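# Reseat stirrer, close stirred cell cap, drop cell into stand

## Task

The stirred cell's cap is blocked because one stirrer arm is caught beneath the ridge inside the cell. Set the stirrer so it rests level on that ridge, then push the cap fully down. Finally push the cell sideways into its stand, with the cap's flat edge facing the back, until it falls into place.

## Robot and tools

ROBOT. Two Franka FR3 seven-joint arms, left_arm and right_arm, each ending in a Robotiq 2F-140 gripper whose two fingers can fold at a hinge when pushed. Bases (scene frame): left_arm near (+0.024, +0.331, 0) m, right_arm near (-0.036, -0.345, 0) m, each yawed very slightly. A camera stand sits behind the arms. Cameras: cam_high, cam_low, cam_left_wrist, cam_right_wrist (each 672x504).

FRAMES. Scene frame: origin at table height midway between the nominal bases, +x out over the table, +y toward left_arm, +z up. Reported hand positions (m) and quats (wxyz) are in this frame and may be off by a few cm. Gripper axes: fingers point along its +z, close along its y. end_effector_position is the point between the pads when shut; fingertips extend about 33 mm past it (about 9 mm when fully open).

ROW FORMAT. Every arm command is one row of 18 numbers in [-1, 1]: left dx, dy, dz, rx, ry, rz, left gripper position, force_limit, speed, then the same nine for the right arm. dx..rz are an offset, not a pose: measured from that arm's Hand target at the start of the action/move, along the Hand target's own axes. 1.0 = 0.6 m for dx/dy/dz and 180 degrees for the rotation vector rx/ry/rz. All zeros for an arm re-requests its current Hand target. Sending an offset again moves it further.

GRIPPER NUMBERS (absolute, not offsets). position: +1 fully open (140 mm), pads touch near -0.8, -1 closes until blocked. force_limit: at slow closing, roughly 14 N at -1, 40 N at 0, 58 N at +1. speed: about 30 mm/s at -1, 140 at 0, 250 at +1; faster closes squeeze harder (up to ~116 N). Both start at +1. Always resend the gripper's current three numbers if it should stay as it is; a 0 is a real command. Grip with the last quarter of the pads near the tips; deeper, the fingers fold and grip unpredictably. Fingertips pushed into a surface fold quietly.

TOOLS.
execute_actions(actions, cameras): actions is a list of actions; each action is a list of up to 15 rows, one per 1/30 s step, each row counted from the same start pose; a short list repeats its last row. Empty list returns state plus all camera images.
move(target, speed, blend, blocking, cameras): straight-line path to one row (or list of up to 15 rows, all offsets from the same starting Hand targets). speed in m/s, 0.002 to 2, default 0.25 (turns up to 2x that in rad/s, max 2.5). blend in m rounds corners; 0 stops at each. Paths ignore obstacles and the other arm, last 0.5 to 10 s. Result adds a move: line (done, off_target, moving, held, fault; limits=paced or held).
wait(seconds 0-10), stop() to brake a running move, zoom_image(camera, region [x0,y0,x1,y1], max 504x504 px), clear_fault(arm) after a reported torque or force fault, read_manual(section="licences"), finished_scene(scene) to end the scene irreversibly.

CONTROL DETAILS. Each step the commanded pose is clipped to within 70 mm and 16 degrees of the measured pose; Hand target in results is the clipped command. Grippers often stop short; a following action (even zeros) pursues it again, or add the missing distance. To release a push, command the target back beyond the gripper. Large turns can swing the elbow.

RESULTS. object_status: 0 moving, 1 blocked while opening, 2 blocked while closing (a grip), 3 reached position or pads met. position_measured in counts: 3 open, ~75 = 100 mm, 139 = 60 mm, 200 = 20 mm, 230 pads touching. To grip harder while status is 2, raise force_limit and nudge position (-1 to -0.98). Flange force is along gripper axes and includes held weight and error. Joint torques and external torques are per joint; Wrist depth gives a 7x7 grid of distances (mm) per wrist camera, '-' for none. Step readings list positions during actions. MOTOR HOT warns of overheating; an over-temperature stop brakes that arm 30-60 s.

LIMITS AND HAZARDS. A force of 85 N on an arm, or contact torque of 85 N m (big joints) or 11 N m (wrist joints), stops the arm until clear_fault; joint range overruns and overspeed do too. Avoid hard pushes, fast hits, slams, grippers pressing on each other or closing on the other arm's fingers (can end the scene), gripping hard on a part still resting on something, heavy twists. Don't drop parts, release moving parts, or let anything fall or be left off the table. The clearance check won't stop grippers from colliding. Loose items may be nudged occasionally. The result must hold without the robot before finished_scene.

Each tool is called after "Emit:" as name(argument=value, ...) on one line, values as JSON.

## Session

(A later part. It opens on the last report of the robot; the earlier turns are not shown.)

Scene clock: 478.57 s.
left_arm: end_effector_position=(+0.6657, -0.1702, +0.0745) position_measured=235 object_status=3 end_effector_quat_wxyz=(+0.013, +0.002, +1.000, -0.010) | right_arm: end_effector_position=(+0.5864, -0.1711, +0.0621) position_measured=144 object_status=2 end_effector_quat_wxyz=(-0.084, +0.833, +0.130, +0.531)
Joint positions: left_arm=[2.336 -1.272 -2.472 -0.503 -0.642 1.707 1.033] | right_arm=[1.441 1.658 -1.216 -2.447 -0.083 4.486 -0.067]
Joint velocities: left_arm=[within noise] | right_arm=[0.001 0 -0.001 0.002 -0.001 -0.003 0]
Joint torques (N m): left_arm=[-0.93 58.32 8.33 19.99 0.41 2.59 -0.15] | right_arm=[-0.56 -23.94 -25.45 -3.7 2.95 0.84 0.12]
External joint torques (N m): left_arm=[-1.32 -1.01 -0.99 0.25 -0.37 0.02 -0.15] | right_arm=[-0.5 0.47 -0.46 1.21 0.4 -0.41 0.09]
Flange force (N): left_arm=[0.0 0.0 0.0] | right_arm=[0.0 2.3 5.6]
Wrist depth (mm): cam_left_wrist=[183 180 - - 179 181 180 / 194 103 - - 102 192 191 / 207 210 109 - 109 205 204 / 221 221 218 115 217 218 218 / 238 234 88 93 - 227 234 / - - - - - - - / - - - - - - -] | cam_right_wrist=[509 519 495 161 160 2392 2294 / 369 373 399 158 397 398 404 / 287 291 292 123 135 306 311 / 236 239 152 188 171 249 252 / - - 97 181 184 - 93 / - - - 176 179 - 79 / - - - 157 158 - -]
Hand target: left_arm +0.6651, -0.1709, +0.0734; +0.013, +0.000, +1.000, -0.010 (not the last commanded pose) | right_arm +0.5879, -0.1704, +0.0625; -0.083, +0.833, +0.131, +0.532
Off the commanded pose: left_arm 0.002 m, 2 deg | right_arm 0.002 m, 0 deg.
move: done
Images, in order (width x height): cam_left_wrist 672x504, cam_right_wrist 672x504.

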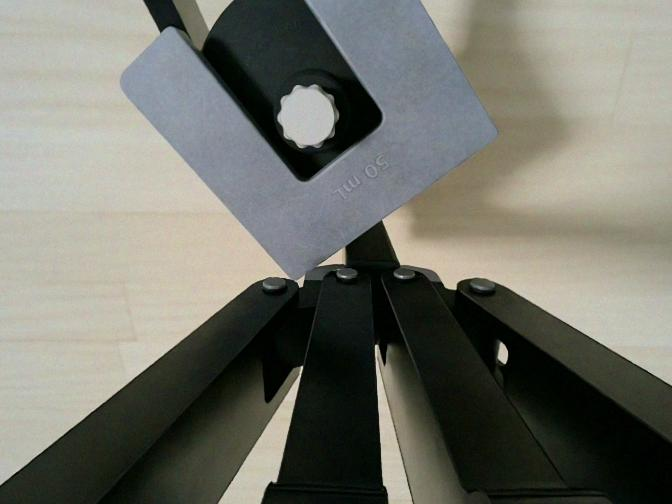

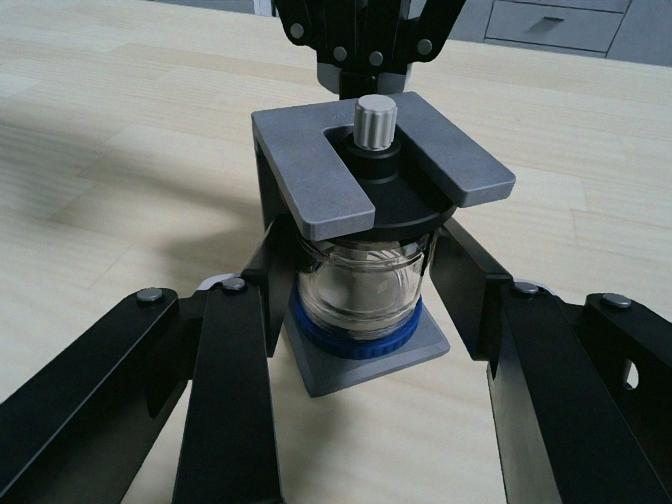

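Emit:
move(target=[0,0,0,0,0,0,-1,-0.6,0.5,0.002,-0.0015,0.0044,0,0,0,-1,-1,-1], speed=0.02, cameras=["cam_left_wrist","cam_right_wrist"])

Emit:
zoom_image(camera="cam_left_wrist", region=[100, 0, 400, 290])

Scene clock: 479.50 s.
left_arm: end_effector_position=(+0.6675, -0.1691, +0.0749) position_measured=235 object_status=3 end_effector_quat_wxyz=(+0.014, +0.001, +1.000, -0.010) | right_arm: end_effector_position=(+0.5888, -0.1699, +0.0621) position_measured=144 object_status=2 end_effector_quat_wxyz=(-0.083, +0.833, +0.131, +0.532)
Joint positions: left_arm=[2.337 -1.272 -2.47 -0.503 -0.642 1.709 1.033] | right_arm=[1.44 1.658 -1.218 -2.439 -0.083 4.48 -0.067]
Joint torques (N m): left_arm=[-1.79 57.81 7.19 19.88 0.29 2.23 -0.15] | right_arm=[-0.42 -24.15 -25.91 -3.13 2.76 0.69 0.13]
External joint torques (N m): left_arm=[-1.55 -1.72 -2.03 -0.11 -0.46 -0.35 -0.15] | right_arm=[-0.45 0.44 -0.82 1.7 0.2 -0.56 0.1]
Flange force (N): left_arm=[0.0 0.0 0.0] | right_arm=[1.5 2.4 7.4]
Wrist depth (mm): cam_left_wrist=[183 179 - - 179 182 181 / 194 103 - 101 101 192 192 / 208 209 110 108 204 206 205 / 222 222 221 116 216 219 218 / 239 236 88 93 - 229 235 / - - - - - - - / - - - - - - -] | cam_right_wrist=[510 518 497 160 159 2418 2294 / 367 373 399 159 173 398 410 / 288 291 281 123 137 307 311 / 236 239 153 190 171 250 252 / - - 97 181 184 - 94 / - - - 177 179 - 79 / - - - 156 158 - -]
Hand target: left_arm +0.6651, -0.1709, +0.0734; +0.013, +0.000, +1.000, -0.010 | right_arm +0.5904, -0.1686, +0.0625; -0.083, +0.833, +0.131, +0.532
Off the commanded pose: left_arm 0.003 m, 0 deg | right_arm 0.002 m, 0 deg.
move: done
Images, in order (width x height): cam_left_wrist 672x504, cam_right_wrist 672x504.

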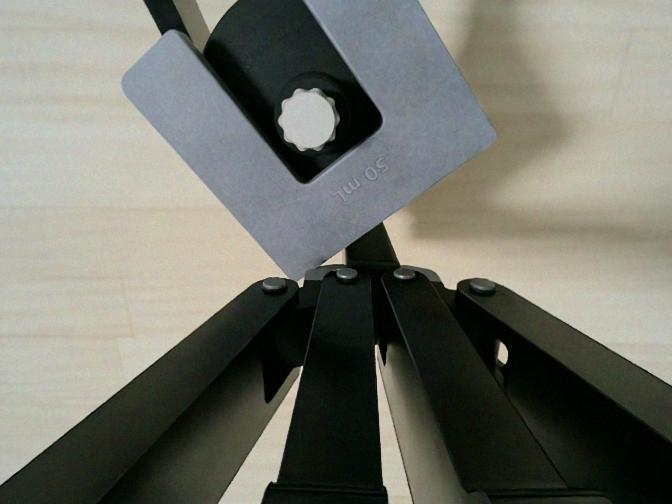

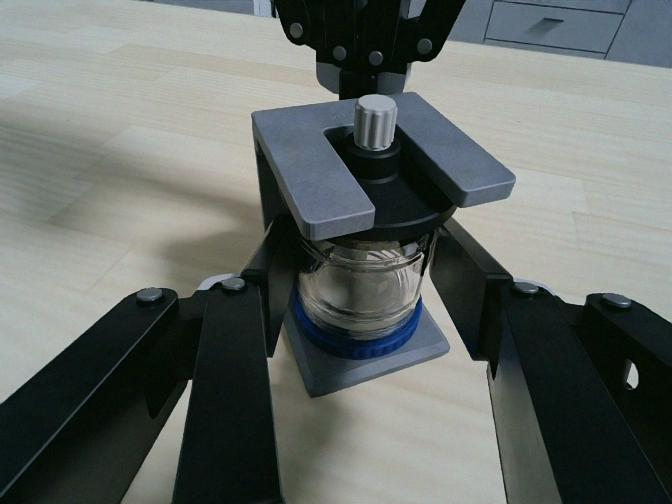

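Scaled by 1.680 from the camera's 672x504 image, which has a finer 960x720 frame.

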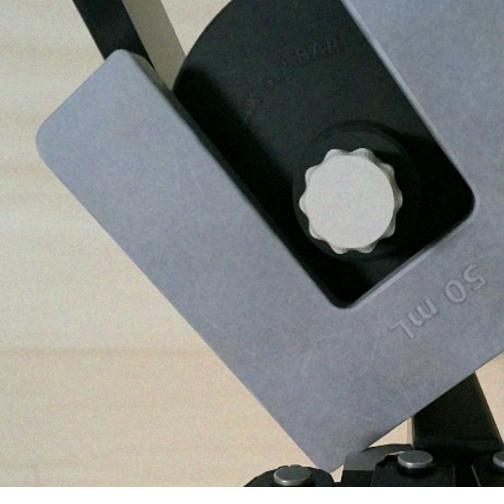

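Emit:
move(target=[[0,0,0,0,0,0,-1,-0.6,0.5,-0.0045,0,-0.003,0,0,0,-1,-1,-1],[0,0,0,0,0,0,-1,-0.6,0.5,-0.006,0.004,0,0,0,0,-1,-1,-1],[0,0,0,0,0,0,-1,-0.6,0.5,-0.006,-0.004,0.0,0,0,0,-1,-1,-1],[0,0,0,0,0,0,-1,-0.6,0.5,-0.006,0,0,0,0,0,-1,-1,-1]], speed=0.02, cameras=["cam_left_wrist","cam_right_wrist"])

Emit:
zoom_image(camera="cam_left_wrist", region=[100, 0, 400, 290])

Scene clock: 481.53 s.
left_arm: end_effector_position=(+0.6676, -0.1692, +0.0750) position_measured=235 object_status=3 end_effector_quat_wxyz=(+0.015, +0.001, +1.000, -0.010) | right_arm: end_effector_position=(+0.5892, -0.1699, +0.0618) position_measured=144 object_status=2 end_effector_quat_wxyz=(-0.082, +0.832, +0.130, +0.533)
Joint positions: left_arm=[2.337 -1.272 -2.47 -0.503 -0.642 1.71 1.033] | right_arm=[1.442 1.66 -1.215 -2.439 -0.076 4.476 -0.067]
Joint torques (N m): left_arm=[-1.8 57.59 7.3 19.79 0.27 2.25 -0.12] | right_arm=[-0.86 -23.15 -23.22 -3.46 2.14 0.87 0.05]
External joint torques (N m): left_arm=[-1.58 -1.77 -1.9 -0.13 -0.49 -0.33 -0.12] | right_arm=[-0.88 1.37 1.82 1.45 -0.43 -0.37 0.02]
Flange force (N): left_arm=[0.0 0.0 0.0] | right_arm=[-4.3 3.7 7.3]
Wrist depth (mm): cam_left_wrist=[184 179 106 - 179 182 180 / 195 103 109 - - 192 192 / 207 210 108 109 203 205 204 / 223 222 218 - 217 220 217 / 240 236 88 93 - 229 235 / - - - - - - - / - - - - - - -] | cam_right_wrist=[511 522 500 159 157 2342 2271 / 369 374 402 159 374 404 411 / 288 291 282 122 135 308 313 / 236 238 153 129 171 251 251 / - - 97 179 185 - 93 / - - - 177 179 - 79 / - - - 156 158 - -]
Hand target: left_arm +0.6651, -0.1709, +0.0734; +0.013, +0.000, +1.000, -0.010 | right_arm +0.5890, -0.1691, +0.0592; -0.083, +0.833, +0.131, +0.532
Off the commanded pose: left_arm 0.003 m, 0 deg | right_arm 0.003 m, 0 deg.
move: done
Images, in order (width x height): cam_left_wrist 672x504, cam_right_wrist 672x504.

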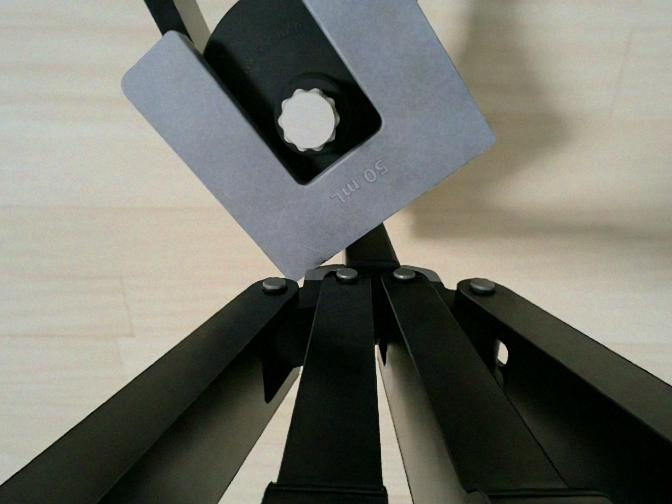

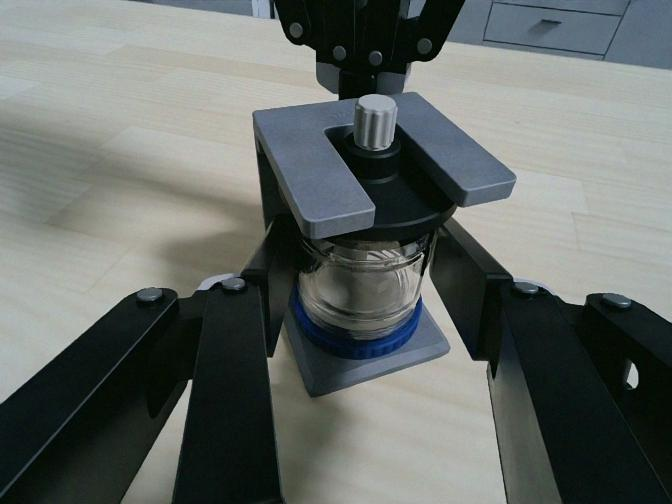

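Scaled by 1.680 from the camera's 672x504 image, which has a finer 960x720 frame.

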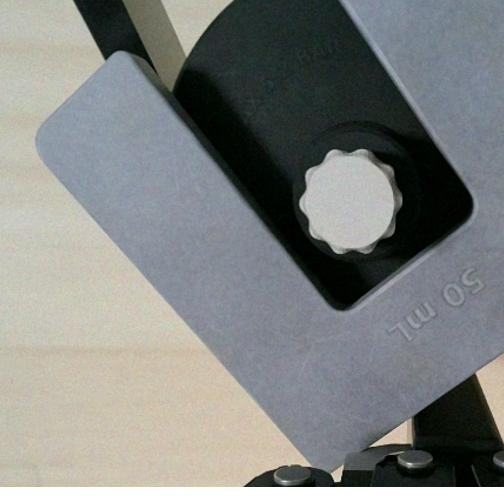

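Emit:
move(target=[0,0,0,0,0,0,-1,-0.6,0.5,0.006,0,-0.001,0,0,0,-0.04,-1,-1], speed=0.02)

Emit:
move(target=[0,0,0,0,0,0,-1,-0.6,0.5,0,0,0,0,0,0,-0.04,-1,-1], speed=0.02, cameras=["cam_left_wrist","cam_right_wrist"])

Emit:
zoom_image(camera="cam_left_wrist", region=[100, 0, 400, 290])

Emit:
zoom_image(camera="cam_right_wrist", region=[230, 200, 500, 410])

Scene clock: 482.93 s.
left_arm: end_effector_position=(+0.6672, -0.1697, +0.0750) position_measured=235 object_status=3 end_effector_quat_wxyz=(+0.015, +0.002, +1.000, -0.010) | right_arm: end_effector_position=(+0.5898, -0.1693, +0.0628) position_measured=134 object_status=3 end_effector_quat_wxyz=(-0.082, +0.832, +0.131, +0.533)
Joint positions: left_arm=[2.336 -1.272 -2.47 -0.503 -0.642 1.71 1.033] | right_arm=[1.442 1.66 -1.22 -2.438 -0.081 4.476 -0.067]
Joint velocities: left_arm=[within noise] | right_arm=[-0.001 0.001 -0.002 -0.001 -0.004 0 -0.002]
Joint torques (N m): left_arm=[-0.21 58.37 8.04 19.72 0.68 2.62 -0.14] | right_arm=[-1.02 -24.06 -24.91 -5.05 2.4 1.05 0.19]
External joint torques (N m): left_arm=[-0.61 -1.18 -1.35 -0.09 -0.11 0.03 -0.14] | right_arm=[-1.07 0.47 0.13 -0.24 -0.17 -0.18 0.16]
Flange force (N): left_arm=[0.0 0.0 0.0] | right_arm=[0.0 2.8 1.2]
Wrist depth (mm): cam_left_wrist=[184 179 106 - 179 181 181 / 195 103 - - - 192 192 / 208 209 108 109 208 205 204 / 222 222 220 114 216 220 219 / 239 235 88 93 - 229 235 / - - - - - - - / - - - - - - -] | cam_right_wrist=[509 524 500 159 154 2418 2204 / 370 376 384 152 375 406 414 / 288 292 282 124 134 309 315 / 236 239 241 143 142 252 254 / - - 97 180 187 108 94 / - - 177 175 180 - - / - - - 158 158 - -]
Hand target: left_arm +0.6651, -0.1709, +0.0734; +0.013, +0.000, +1.000, -0.010 | right_arm +0.5899, -0.1688, +0.0627; -0.083, +0.833, +0.131, +0.532
Off the commanded pose: left_arm 0.003 m, 0 deg | right_arm 0.001 m, 0 deg.
move: done

Scene clock: 483.43 s.
left_arm: end_effector_position=(+0.6672, -0.1697, +0.0750) position_measured=235 object_status=3 end_effector_quat_wxyz=(+0.015, +0.002, +1.000, -0.010) | right_arm: end_effector_position=(+0.5898, -0.1693, +0.0627) position_measured=134 object_status=3 end_effector_quat_wxyz=(-0.082, +0.832, +0.132, +0.533)
Joint positions: left_arm=[2.336 -1.272 -2.47 -0.503 -0.642 1.71 1.033] | right_arm=[1.442 1.66 -1.22 -2.438 -0.082 4.476 -0.067]
Joint torques (N m): left_arm=[-0.23 58.39 8.01 19.68 0.69 2.63 -0.14] | right_arm=[-0.96 -24.11 -25.25 -5.1 2.38 1.06 0.14]
External joint torques (N m): left_arm=[-0.28 -0.97 -1.25 -0.17 -0.08 0.04 -0.14] | right_arm=[-0.96 0.4 -0.18 -0.24 -0.18 -0.17 0.11]
Flange force (N): left_arm=[0.0 0.0 0.0] | right_arm=[0.8 2.6 1.0]
Wrist depth (mm): cam_left_wrist=[184 179 105 106 179 182 180 / 195 103 - - 102 192 192 / 207 210 - 108 205 205 204 / 222 223 225 - 217 218 218 / 238 235 88 93 - 228 235 / - - - - - - - / - - - - - - -] | cam_right_wrist=[513 527 500 159 155 2444 2249 / 369 375 402 167 376 406 414 / 288 292 282 124 134 311 314 / 236 240 153 143 142 251 254 / - - 97 180 186 108 94 / - - 177 175 180 - - / - - - 157 158 - -]
Hand target: left_arm +0.6651, -0.1709, +0.0734; +0.013, +0.000, +1.000, -0.010 | right_arm +0.5899, -0.1688, +0.0627; -0.083, +0.833, +0.131, +0.532
Off the commanded pose: left_arm 0.003 m, 0 deg | right_arm 0.001 m, 0 deg.
move: done
Images, in order (width x height): cam_left_wrist 672x504, cam_right_wrist 672x504.

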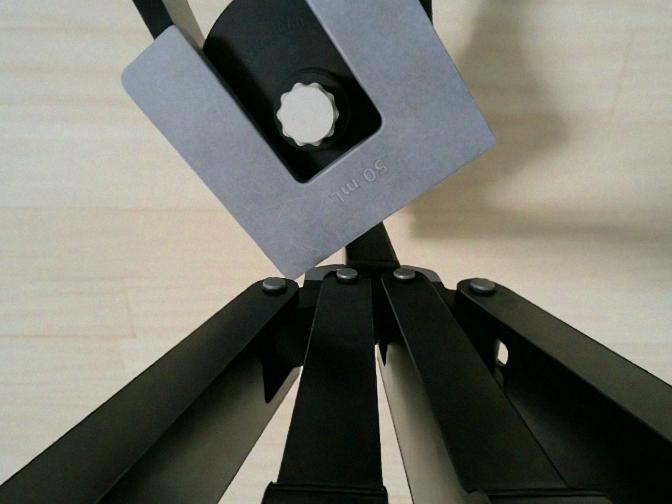

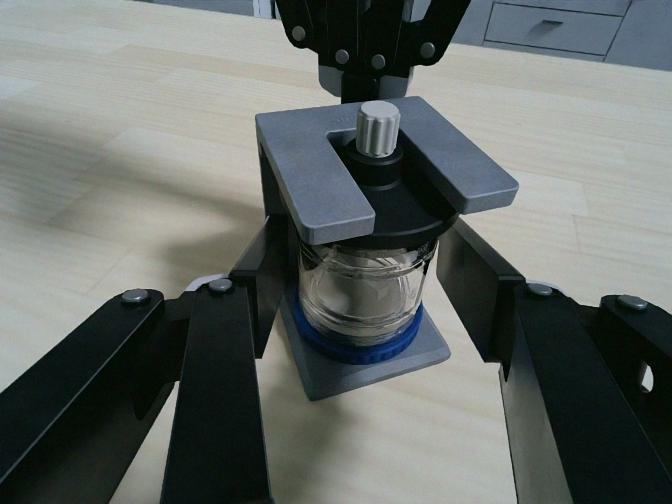

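Scaled by 1.680 from the camera's 672x504 image, which has a finer 960x720 frame.

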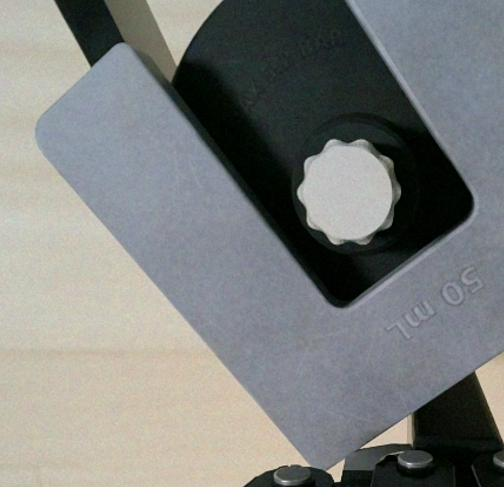

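Scaled by 1.867 from the camera's 672x504 image, which has a finer 960x720 frame.

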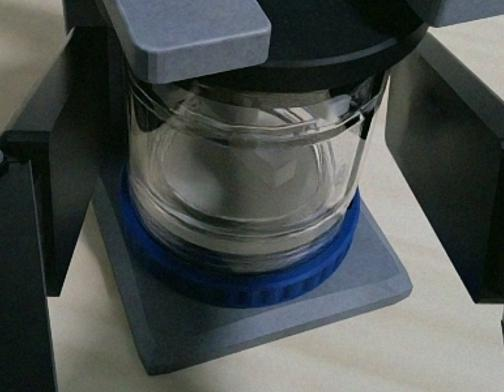

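Emit:
move(target=[[0,0,0,0,0,0,-1,-0.6,0.5,0,0,0,0,0,0,-1,-1,-1],[0,0,0,0,0,0,-1,-0.6,0.5,0.0015,-0.001,0.0032,0,0,0,-1,-1,-1]], speed=0.02)

Emit:
move(target=[0,0,0,0,0,0,-1,-0.6,0.5,0,0,0,0,0,0,-0.04,-1,-1], speed=0.02, cameras=["cam_left_wrist","cam_right_wrist"])

Emit:
zoom_image(camera="cam_left_wrist", region=[100, 0, 400, 290])

Emit:
zoom_image(camera="cam_right_wrist", region=[230, 200, 500, 410])

Scene clock: 485.23 s.
left_arm: end_effector_position=(+0.6672, -0.1697, +0.0750) position_measured=235 object_status=3 end_effector_quat_wxyz=(+0.015, +0.002, +1.000, -0.010) | right_arm: end_effector_position=(+0.5907, -0.1689, +0.0629) position_measured=144 object_status=2 end_effector_quat_wxyz=(-0.082, +0.832, +0.132, +0.533)
Joint positions: left_arm=[2.336 -1.272 -2.47 -0.503 -0.642 1.71 1.033] | right_arm=[1.44 1.66 -1.221 -2.435 -0.084 4.476 -0.067]
Joint torques (N m): left_arm=[-1.08 58.04 7.62 19.74 0.37 2.3 -0.15] | right_arm=[-0.65 -24.58 -25.23 -3.57 2.42 0.73 0.26]
External joint torques (N m): left_arm=[-0.98 -1.46 -1.64 -0.2 -0.39 -0.29 -0.15] | right_arm=[-0.6 -0.01 -0.14 1.26 -0.14 -0.5 0.23]
Flange force (N): left_arm=[0.0 0.0 0.0] | right_arm=[1.5 1.9 5.8]
Wrist depth (mm): cam_left_wrist=[183 179 106 - 180 181 181 / 195 194 109 - 102 193 192 / 207 210 110 112 109 205 205 / 223 222 223 116 217 220 218 / 239 235 88 93 - 229 235 / - - - - - - - / - - - - - - -] | cam_right_wrist=[511 520 499 158 154 2418 2271 / 370 375 384 152 377 407 417 / 288 291 283 125 135 311 315 / 236 239 232 144 150 252 254 / - - 97 180 181 - 93 / - - - 174 180 - 79 / - - - 158 158 - -]
Hand target: left_arm +0.6651, -0.1709, +0.0734; +0.013, +0.000, +1.000, -0.010 | right_arm +0.5917, -0.1676, +0.0627; -0.083, +0.833, +0.131, +0.532
Off the commanded pose: left_arm 0.003 m, 0 deg | right_arm 0.002 m, 0 deg.
move: done

Scene clock: 485.73 s.
left_arm: end_effector_position=(+0.6672, -0.1698, +0.0750) position_measured=235 object_status=3 end_effector_quat_wxyz=(+0.015, +0.002, +1.000, -0.010) | right_arm: end_effector_position=(+0.5910, -0.1679, +0.0628) position_measured=134 object_status=3 end_effector_quat_wxyz=(-0.083, +0.832, +0.132, +0.532)
Joint positions: left_arm=[2.336 -1.272 -2.471 -0.503 -0.642 1.71 1.033] | right_arm=[1.44 1.66 -1.221 -2.433 -0.084 4.475 -0.067]
Joint torques (N m): left_arm=[-0.12 58.42 8.03 19.73 0.78 2.65 -0.15] | right_arm=[-0.64 -24.48 -25.25 -4.74 2.42 0.77 0.26]
External joint torques (N m): left_arm=[-0.13 -0.92 -1.23 -0.12 0.01 0.07 -0.15] | right_arm=[-0.68 0.23 -0.04 0.04 -0.16 -0.46 0.23]
Flange force (N): left_arm=[0.0 0.0 0.0] | right_arm=[0.7 1.2 2.0]
Wrist depth (mm): cam_left_wrist=[184 181 106 - 179 181 181 / 195 104 109 - - 192 192 / 207 207 108 109 208 204 204 / 223 222 222 114 217 220 219 / 241 235 88 93 - 229 235 / - - - - - - - / - - - - - - -] | cam_right_wrist=[513 523 499 158 153 2318 2318 / 370 374 383 164 375 402 413 / 289 294 283 124 137 310 314 / 237 240 153 143 142 252 255 / - - 90 179 185 108 94 / - - 178 175 180 - - / - - - 157 158 - -]
Hand target: left_arm +0.6651, -0.1709, +0.0734; +0.013, +0.000, +1.000, -0.010 | right_arm +0.5917, -0.1676, +0.0627; -0.083, +0.833, +0.131, +0.532
Off the commanded pose: left_arm 0.003 m, 0 deg | right_arm 0.001 m, 0 deg.
move: done
Images, in order (width x height): cam_left_wrist 672x504, cam_right_wrist 672x504.

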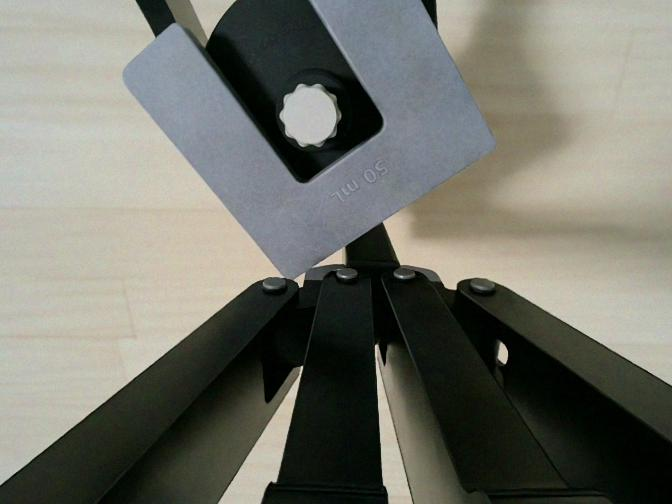

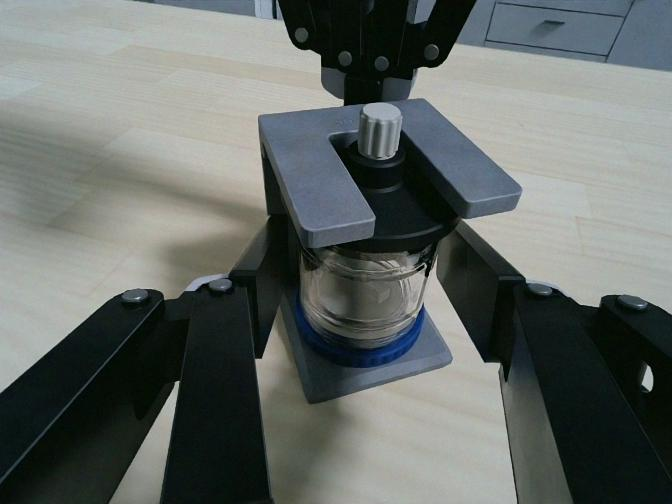

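Scaled by 1.680 from the camera's 672x504 image, which has a finer 960x720 frame.

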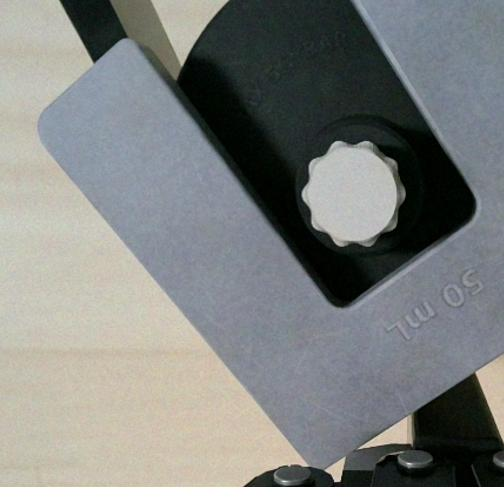

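Scaled by 1.867 from the camera's 672x504 image, which has a finer 960x720 frame.

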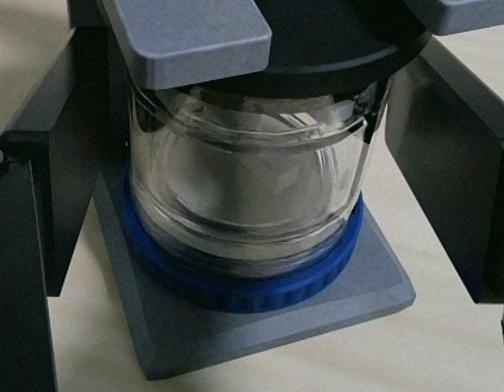

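Emit:
move(target=[[0,0,0,0,0,0,-1,-0.6,0.5,0.0012,0.007,0.0024,0,0,0,-0.04,-1,-1],[0,0,0,0,0,0,-1,-0.6,0.5,0,0.0,0,0,0,0,-0.04,-1,-1]], speed=0.02, cameras=["cam_left_wrist","cam_right_wrist"])

Emit:
zoom_image(camera="cam_left_wrist", region=[100, 0, 400, 290])

Emit:
move(target=[[0,0,0,0,0,0,-1,-0.6,0.5,-0.0012,-0.008,-0.0028,0,0,0,-0.04,-1,-1],[0,0,0,0,0,0,-1,-0.6,0.5,0,0.0,0,0,0,0,-0.04,-1,-1]], speed=0.02, cameras=["cam_left_wrist","cam_right_wrist"])

Emit:
zoom_image(camera="cam_left_wrist", region=[100, 0, 400, 290])

Scene clock: 487.53 s.
left_arm: end_effector_position=(+0.6671, -0.1698, +0.0750) position_measured=235 object_status=3 end_effector_quat_wxyz=(+0.015, +0.002, +1.000, -0.010) | right_arm: end_effector_position=(+0.5921, -0.1670, +0.0634) position_measured=134 object_status=3 end_effector_quat_wxyz=(-0.083, +0.832, +0.133, +0.532)
Joint positions: left_arm=[2.336 -1.272 -2.471 -0.503 -0.642 1.71 1.033] | right_arm=[1.438 1.659 -1.224 -2.429 -0.086 4.475 -0.067]
Joint torques (N m): left_arm=[-0.13 58.43 8.09 19.74 0.81 2.64 -0.17] | right_arm=[0.04 -24.36 -24.55 -5.6 2.77 0.81 0.17]
External joint torques (N m): left_arm=[-0.22 -0.97 -1.19 -0.1 0.04 0.06 -0.16] | right_arm=[0.1 0.45 0.79 -0.87 0.19 -0.41 0.14]
Flange force (N): left_arm=[0.0 0.0 0.0] | right_arm=[-3.0 -1.9 -1.9]
Wrist depth (mm): cam_left_wrist=[184 181 106 - 180 180 181 / 194 103 109 91 104 193 192 / 208 210 109 111 111 205 205 / 222 223 222 113 217 219 220 / 240 235 88 93 - 229 235 / - - - - - - - / - - - - - - -] | cam_right_wrist=[512 525 496 156 152 2418 2271 / 374 375 386 165 175 407 416 / 289 293 284 121 134 311 314 / 238 240 152 128 138 252 256 / - - 97 180 182 108 94 / - - 178 174 180 - - / - - - 158 159 - -]
Hand target: left_arm +0.6651, -0.1709, +0.0734; +0.013, +0.000, +1.000, -0.010 | right_arm +0.5917, -0.1676, +0.0627; -0.083, +0.833, +0.131, +0.532
Off the commanded pose: left_arm 0.003 m, 0 deg | right_arm 0.001 m, 0 deg.
move: done
Images, in order (width x height): cam_left_wrist 672x504, cam_right_wrist 672x504.

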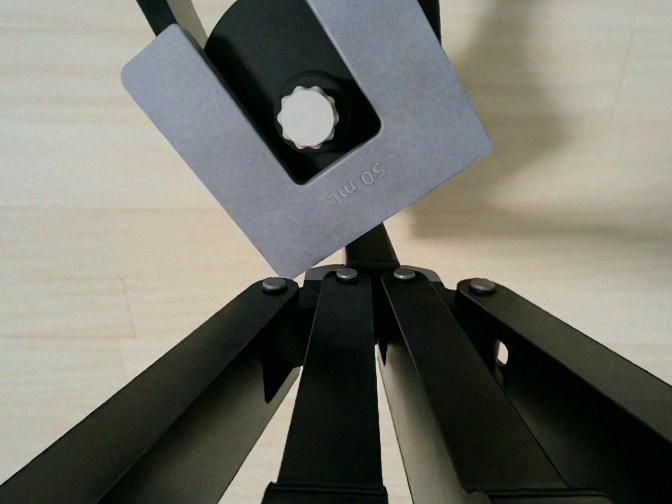

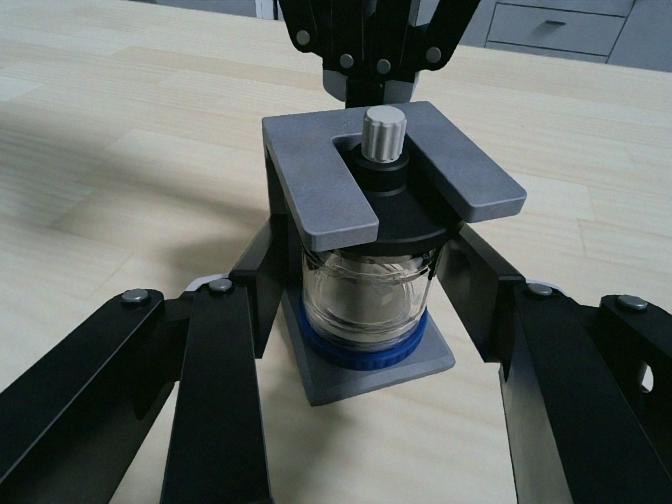

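Scaled by 1.680 from the camera's 672x504 image, which has a finer 960x720 frame.

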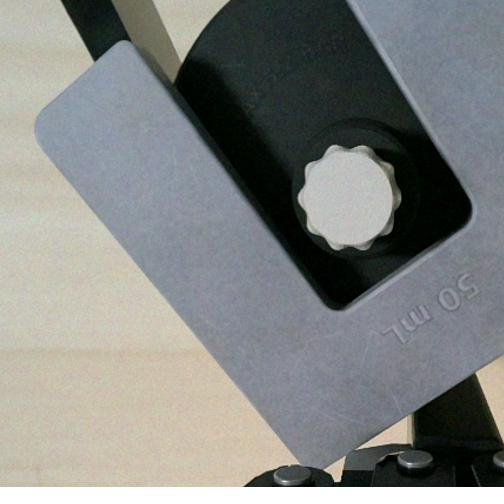

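Scene clock: 488.80 s.
left_arm: end_effector_position=(+0.6671, -0.1699, +0.0750) position_measured=235 object_status=3 end_effector_quat_wxyz=(+0.015, +0.002, +1.000, -0.010) | right_arm: end_effector_position=(+0.5917, -0.1683, +0.0626) position_measured=134 object_status=3 end_effector_quat_wxyz=(-0.082, +0.833, +0.130, +0.532)
Joint positions: left_arm=[2.336 -1.272 -2.471 -0.503 -0.642 1.71 1.033] | right_arm=[1.44 1.656 -1.221 -2.433 -0.086 4.469 -0.067]
Joint torques (N m): left_arm=[-0.1 58.47 8.13 19.73 0.81 2.65 -0.16] | right_arm=[-0.94 -23.92 -25.2 -4.51 2.81 1.21 0.17]
External joint torques (N m): left_arm=[-0.07 -1.03 -1.14 -0.18 0.04 0.06 -0.15] | right_arm=[-1.05 0.83 0.01 0.14 0.22 -0.04 0.15]
Flange force (N): left_arm=[0.0 0.0 0.0] | right_arm=[-1.3 3.7 2.4]
Wrist depth (mm): cam_left_wrist=[184 - 106 - 179 181 181 / 195 192 - - 101 192 192 / 207 207 - 109 108 205 205 / 223 221 222 116 216 220 219 / 240 236 88 93 - 229 235 / - - - - - - - / - - - - - - -] | cam_right_wrist=[508 519 496 158 153 2418 2271 / 369 375 400 161 394 403 413 / 287 292 281 119 133 309 313 / 237 239 232 152 142 251 253 / - - 90 178 187 108 94 / - - 178 174 179 - - / - - - 157 158 - -]
Hand target: left_arm +0.6651, -0.1709, +0.0734; +0.013, +0.000, +1.000, -0.010 | right_arm +0.5917, -0.1676, +0.0627; -0.083, +0.833, +0.131, +0.532
Off the commanded pose: left_arm 0.003 m, 0 deg | right_arm 0.001 m, 0 deg.
move: done
Images, in order (width x height): cam_left_wrist 672x504, cam_right_wrist 672x504.

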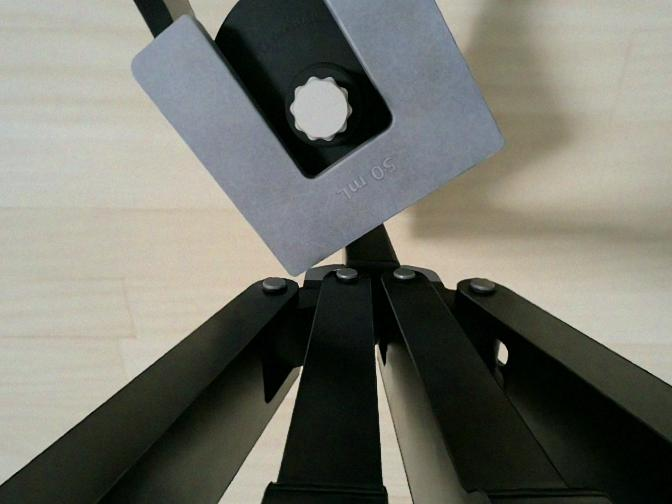

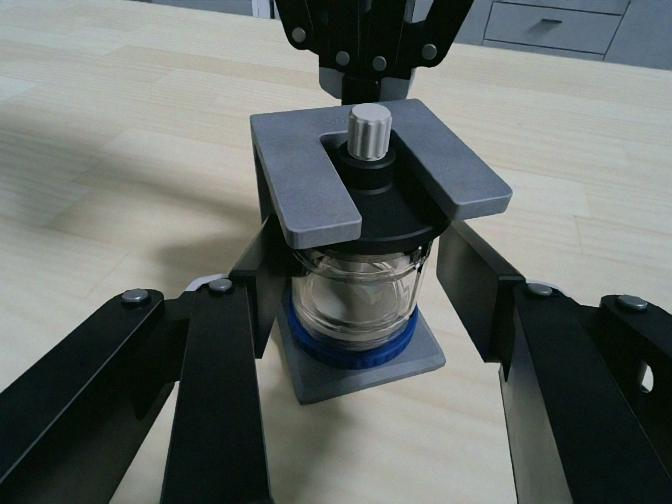

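Scaled by 1.680 from the camera's 672x504 image, which has a finer 960x720 frame.

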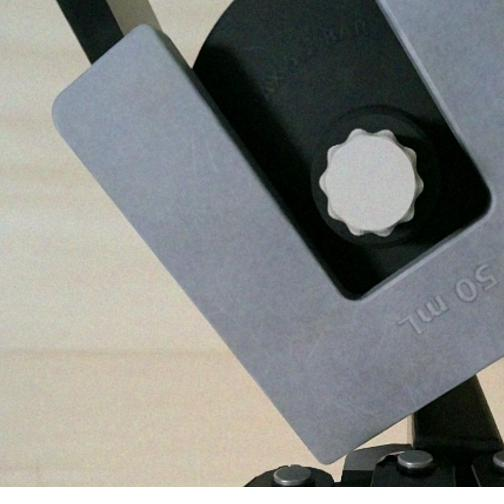

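Emit:
zoom_image(camera="cam_right_wrist", region=[240, 90, 520, 300])

Emit:
zoom_image(camera="cam_right_wrist", region=[260, 250, 460, 410])

Scaled by 1.800 from the camera's 672x504 image, which has a finer 960x720 frame.

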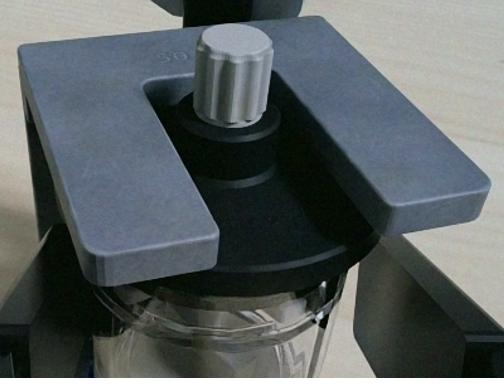

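Scaled by 2.520 from the camera's 672x504 image, which has a finer 960x720 frame.

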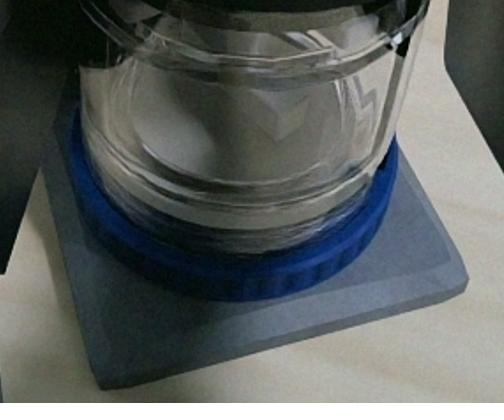

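Emit:
move(target=[[0,0,0,0,0,0,-1,-0.6,0.5,0,0,0,0,0,0,-1,-1,-1],[0,0,0,0,0,0,-1,-0.6,0.5,0.00604,0,-0.0028,0,0,0,-1,-1,-1]], speed=0.02, cameras=["cam_left_wrist","cam_right_wrist"])

Emit:
zoom_image(camera="cam_right_wrist", region=[240, 90, 520, 300])

Emit:
zoom_image(camera="cam_right_wrist", region=[260, 250, 460, 410])

Scene clock: 490.83 s.
left_arm: end_effector_position=(+0.6671, -0.1699, +0.0750) position_measured=235 object_status=3 end_effector_quat_wxyz=(+0.015, +0.002, +1.000, -0.010) | right_arm: end_effector_position=(+0.5918, -0.1679, +0.0640) position_measured=143 object_status=2 end_effector_quat_wxyz=(-0.081, +0.833, +0.132, +0.531)
Joint positions: left_arm=[2.336 -1.272 -2.471 -0.503 -0.642 1.71 1.033] | right_arm=[1.44 1.653 -1.227 -2.433 -0.097 4.47 -0.067]
Joint velocities: left_arm=[within noise] | right_arm=[-0.001 -0.002 -0.001 -0.001 -0.005 0 -0.001]
Joint torques (N m): left_arm=[-0.07 58.42 8.05 19.69 0.82 2.66 -0.13] | right_arm=[-0.7 -24.91 -26.69 -5.68 3.06 1.38 0.21]
External joint torques (N m): left_arm=[-0.28 -1.12 -1.28 -0.17 0.04 0.07 -0.13] | right_arm=[-0.71 -0.24 -1.5 -1.08 0.49 0.15 0.18]
Flange force (N): left_arm=[0.0 0.0 0.0] | right_arm=[2.6 1.6 -3.0]
Wrist depth (mm): cam_left_wrist=[184 - 106 - 179 181 181 / 195 195 104 89 101 192 192 / 208 207 108 109 108 205 204 / 223 222 222 116 217 219 218 / 240 235 88 93 - 230 235 / - - - - - - - / - - - - - - -] | cam_right_wrist=[506 519 494 157 154 2392 2294 / 367 375 384 166 379 404 413 / 288 293 283 126 135 310 316 / 238 239 233 125 149 252 256 / - - 97 179 181 - 93 / - - - 176 181 - 79 / - - - 158 160 - -]
Hand target: left_arm +0.6651, -0.1709, +0.0734; +0.013, +0.000, +1.000, -0.010 | right_arm +0.5917, -0.1675, +0.0667; -0.083, +0.833, +0.131, +0.532
Off the commanded pose: left_arm 0.003 m, 0 deg | right_arm 0.003 m, 0 deg.
move: done
Images, in order (width x height): cam_left_wrist 672x504, cam_right_wrist 672x504.

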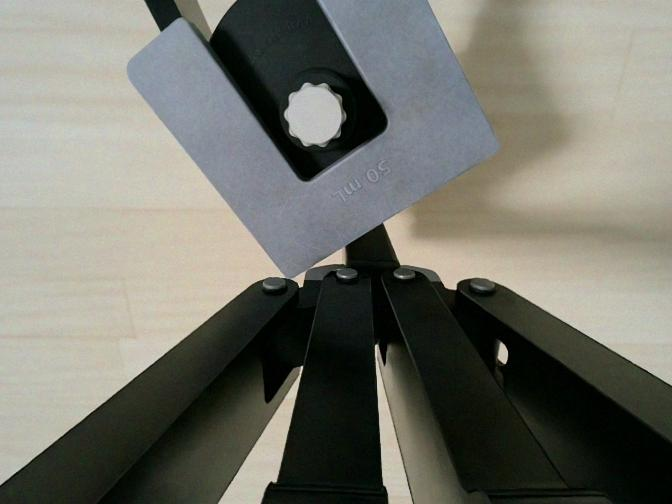

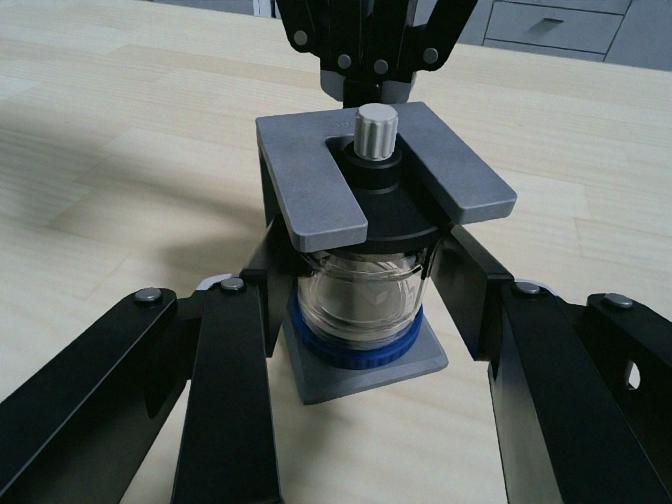

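Scaled by 1.800 from the camera's 672x504 image, which has a finer 960x720 frame.

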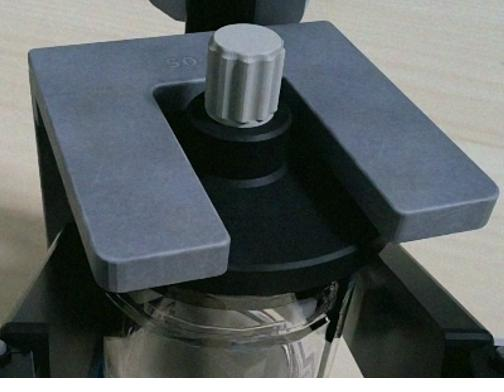

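Scaled by 2.520 from the camera's 672x504 image, which has a finer 960x720 frame.

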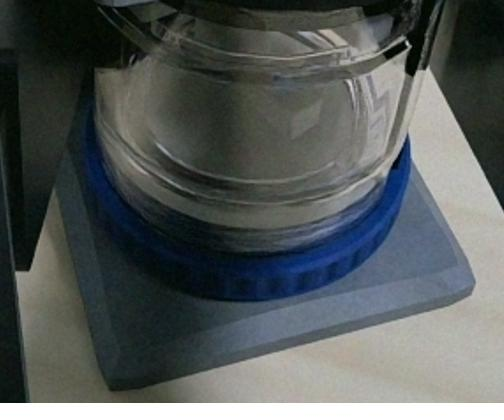

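Emit:
move(target=[[0,0,0,0,0,0,-1,-0.6,0.5,-0.0015,0,0.0007,0,0,0,-1,-1,-1],[0,0,0,0,0,0,-1,-0.6,0.5,-0.0050,0.0026,-0.0064,0,0,0,-1,-1,-1]], speed=0.02, cameras=["cam_left_wrist","cam_right_wrist"])

Emit:
zoom_image(camera="cam_left_wrist", region=[100, 0, 400, 290])

Scene clock: 492.40 s.
left_arm: end_effector_position=(+0.6671, -0.1699, +0.0750) position_measured=235 object_status=3 end_effector_quat_wxyz=(+0.015, +0.002, +1.000, -0.010) | right_arm: end_effector_position=(+0.5880, -0.1716, +0.0631) position_measured=143 object_status=2 end_effector_quat_wxyz=(-0.081, +0.834, +0.131, +0.529)
Joint positions: left_arm=[2.336 -1.272 -2.471 -0.503 -0.642 1.71 1.033] | right_arm=[1.44 1.653 -1.224 -2.445 -0.097 4.479 -0.067]
Joint velocities: left_arm=[within noise] | right_arm=[-0.001 0 0 -0.002 0 0.004 -0.001]
Joint torques (N m): left_arm=[-0.05 58.42 8.12 19.69 0.82 2.66 -0.13] | right_arm=[-0.28 -24.2 -25.22 -5.98 3.55 1.42 0.14]
External joint torques (N m): left_arm=[0.01 -0.87 -1.11 -0.16 0.05 0.09 -0.12] | right_arm=[-0.27 0.31 -0.13 -1.23 1.01 0.17 0.11]
Flange force (N): left_arm=[0.0 0.0 0.0] | right_arm=[-3.1 0.1 -3.6]
Wrist depth (mm): cam_left_wrist=[184 - - 105 179 181 181 / 195 194 - 101 102 192 191 / 208 211 - 107 205 205 204 / 222 222 220 - 218 219 218 / 240 236 88 93 - - 235 / - - - - - - - / - - - - - - -] | cam_right_wrist=[501 510 491 160 160 2444 2318 / 365 369 395 167 394 400 407 / 287 290 282 124 133 309 311 / 236 239 232 127 149 251 253 / - - 97 179 184 - 93 / - - - 176 180 - 79 / - - - 158 159 - -]
Hand target: left_arm +0.6651, -0.1709, +0.0734; +0.013, +0.000, +1.000, -0.010 | right_arm +0.5877, -0.1705, +0.0656; -0.083, +0.833, +0.131, +0.532
Off the commanded pose: left_arm 0.003 m, 0 deg | right_arm 0.003 m, 0 deg.
move: done
Images, in order (width x height): cam_left_wrist 672x504, cam_right_wrist 672x504.

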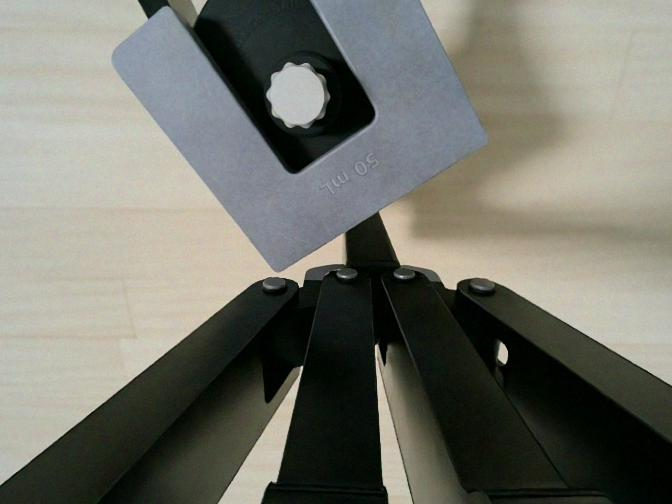

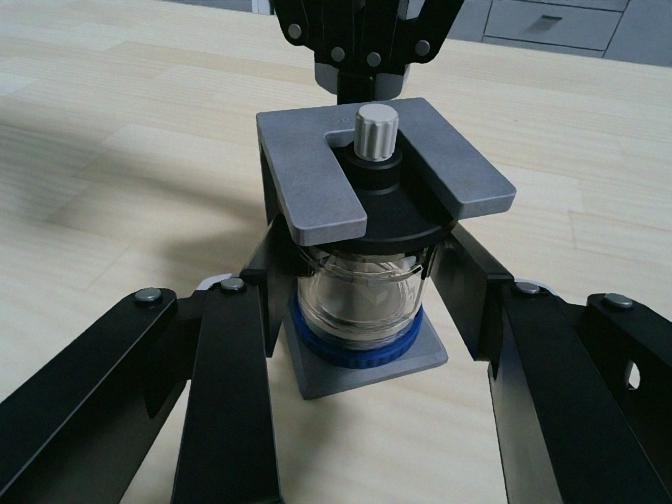

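Scaled by 1.680 from the camera's 672x504 image, which has a finer 960x720 frame.

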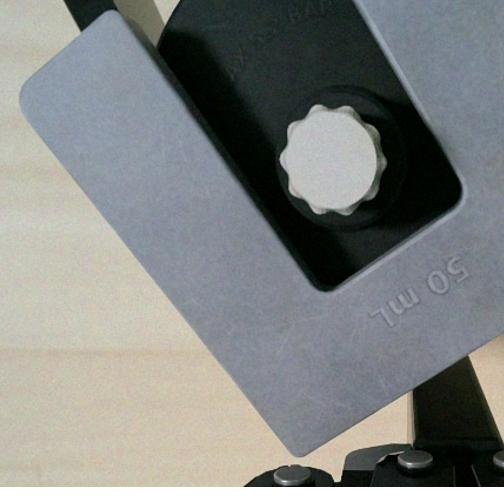

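Emit:
move(target=[[0,0,0,0,0,0,-1,-0.6,0.5,0.0014,-0.001,0.003,0,0,0,-1,-1,-1],[0,0,0,0,0,0,-1,-0.6,0.5,0.0074,-0.001,0.0002,0,0,0,-1,-1,-1]], speed=0.02, cameras=["cam_low","cam_left_wrist","cam_right_wrist"])

Emit:
zoom_image(camera="cam_right_wrist", region=[240, 90, 520, 300])

Emit:
zoom_image(camera="cam_right_wrist", region=[260, 250, 460, 410])

Emit:
zoom_image(camera="cam_low", region=[140, 270, 220, 350])

Scene clock: 494.20 s.
left_arm: end_effector_position=(+0.6671, -0.1699, +0.0750) position_measured=235 object_status=3 end_effector_quat_wxyz=(+0.015, +0.002, +1.000, -0.010) | right_arm: end_effector_position=(+0.5892, -0.1702, +0.0665) position_measured=143 object_status=2 end_effector_quat_wxyz=(-0.081, +0.834, +0.132, +0.530)
Joint positions: left_arm=[2.336 -1.272 -2.471 -0.503 -0.642 1.71 1.033] | right_arm=[1.44 1.65 -1.231 -2.444 -0.102 4.48 -0.067]
Joint torques (N m): left_arm=[-0.07 58.46 8.05 19.67 0.81 2.66 -0.18] | right_arm=[-0.24 -25.07 -26.81 -5.65 3.16 1.22 0.21]
External joint torques (N m): left_arm=[0.11 -0.95 -1.17 -0.26 0.05 0.07 -0.17] | right_arm=[-0.18 -0.55 -1.73 -1.02 0.61 -0.01 0.18]
Flange force (N): left_arm=[0.0 0.0 0.0] | right_arm=[3.1 -0.4 -3.4]
Wrist depth (mm): cam_left_wrist=[184 - - - 179 181 180 / 195 102 104 - 102 192 192 / 208 210 - - 206 205 204 / 222 222 222 116 217 218 218 / 239 235 88 93 - 229 233 / - - - - - - - / - - - - - - -] | cam_right_wrist=[516 528 503 159 156 2342 2367 / 373 377 390 171 383 410 418 / 294 298 288 136 139 317 319 / 241 244 237 116 138 255 260 / - - 90 178 181 - 93 / - - - 178 184 - 79 / - - - 161 162 - -]
Hand target: left_arm +0.6651, -0.1709, +0.0734; +0.013, +0.000, +1.000, -0.010 | right_arm +0.5894, -0.1693, +0.0696; -0.083, +0.833, +0.131, +0.532
Off the commanded pose: left_arm 0.003 m, 0 deg | right_arm 0.003 m, 0 deg.
move: done
Images, in order (width x height): cam_low 672x504, cam_left_wrist 672x504, cam_right_wrist 672x504.

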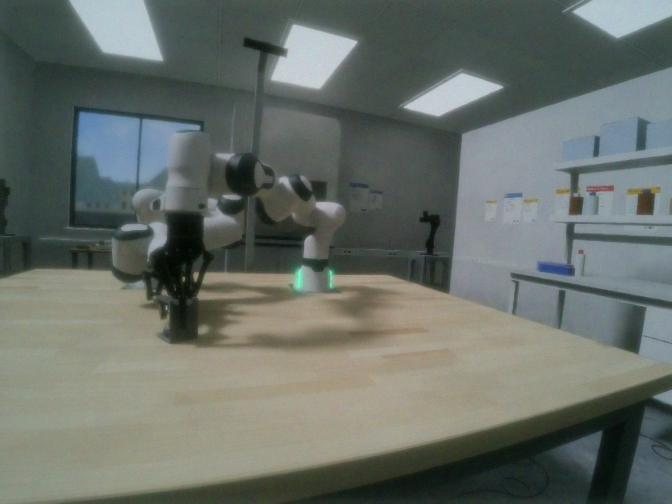

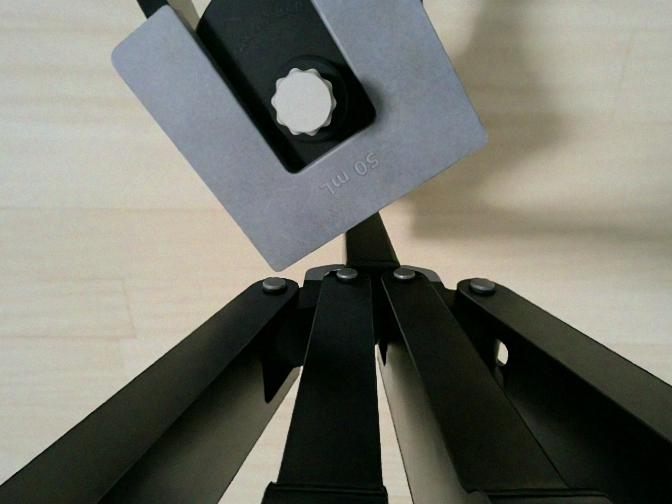

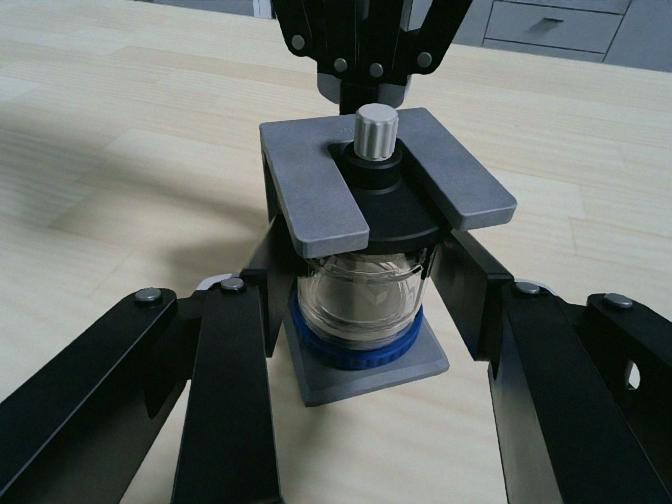

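Scaled by 1.800 from the camera's 672x504 image, which has a finer 960x720 frame.

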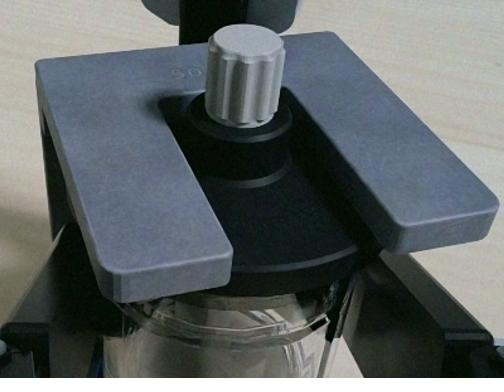

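Scaled by 2.520 from the camera's 672x504 image, which has a finer 960x720 frame.

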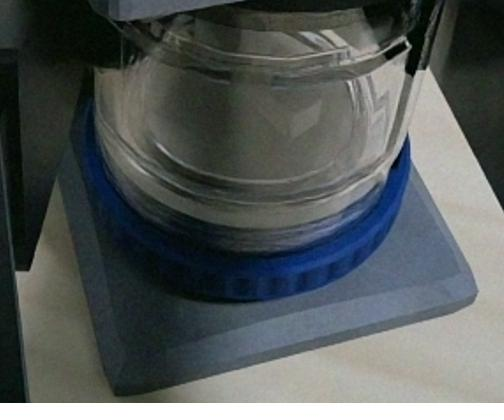

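Scaled by 6.300 from the camera's 672x504 image, which has a finer 960x720 frame.

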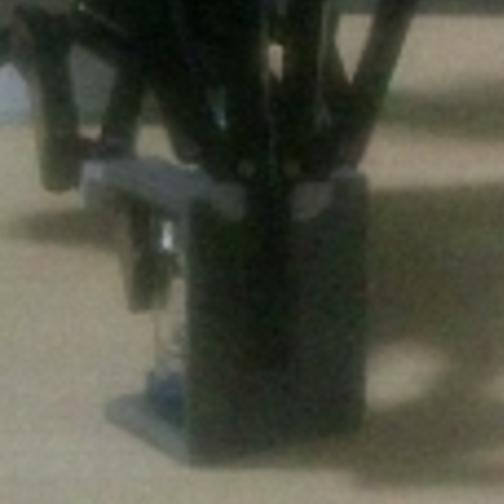

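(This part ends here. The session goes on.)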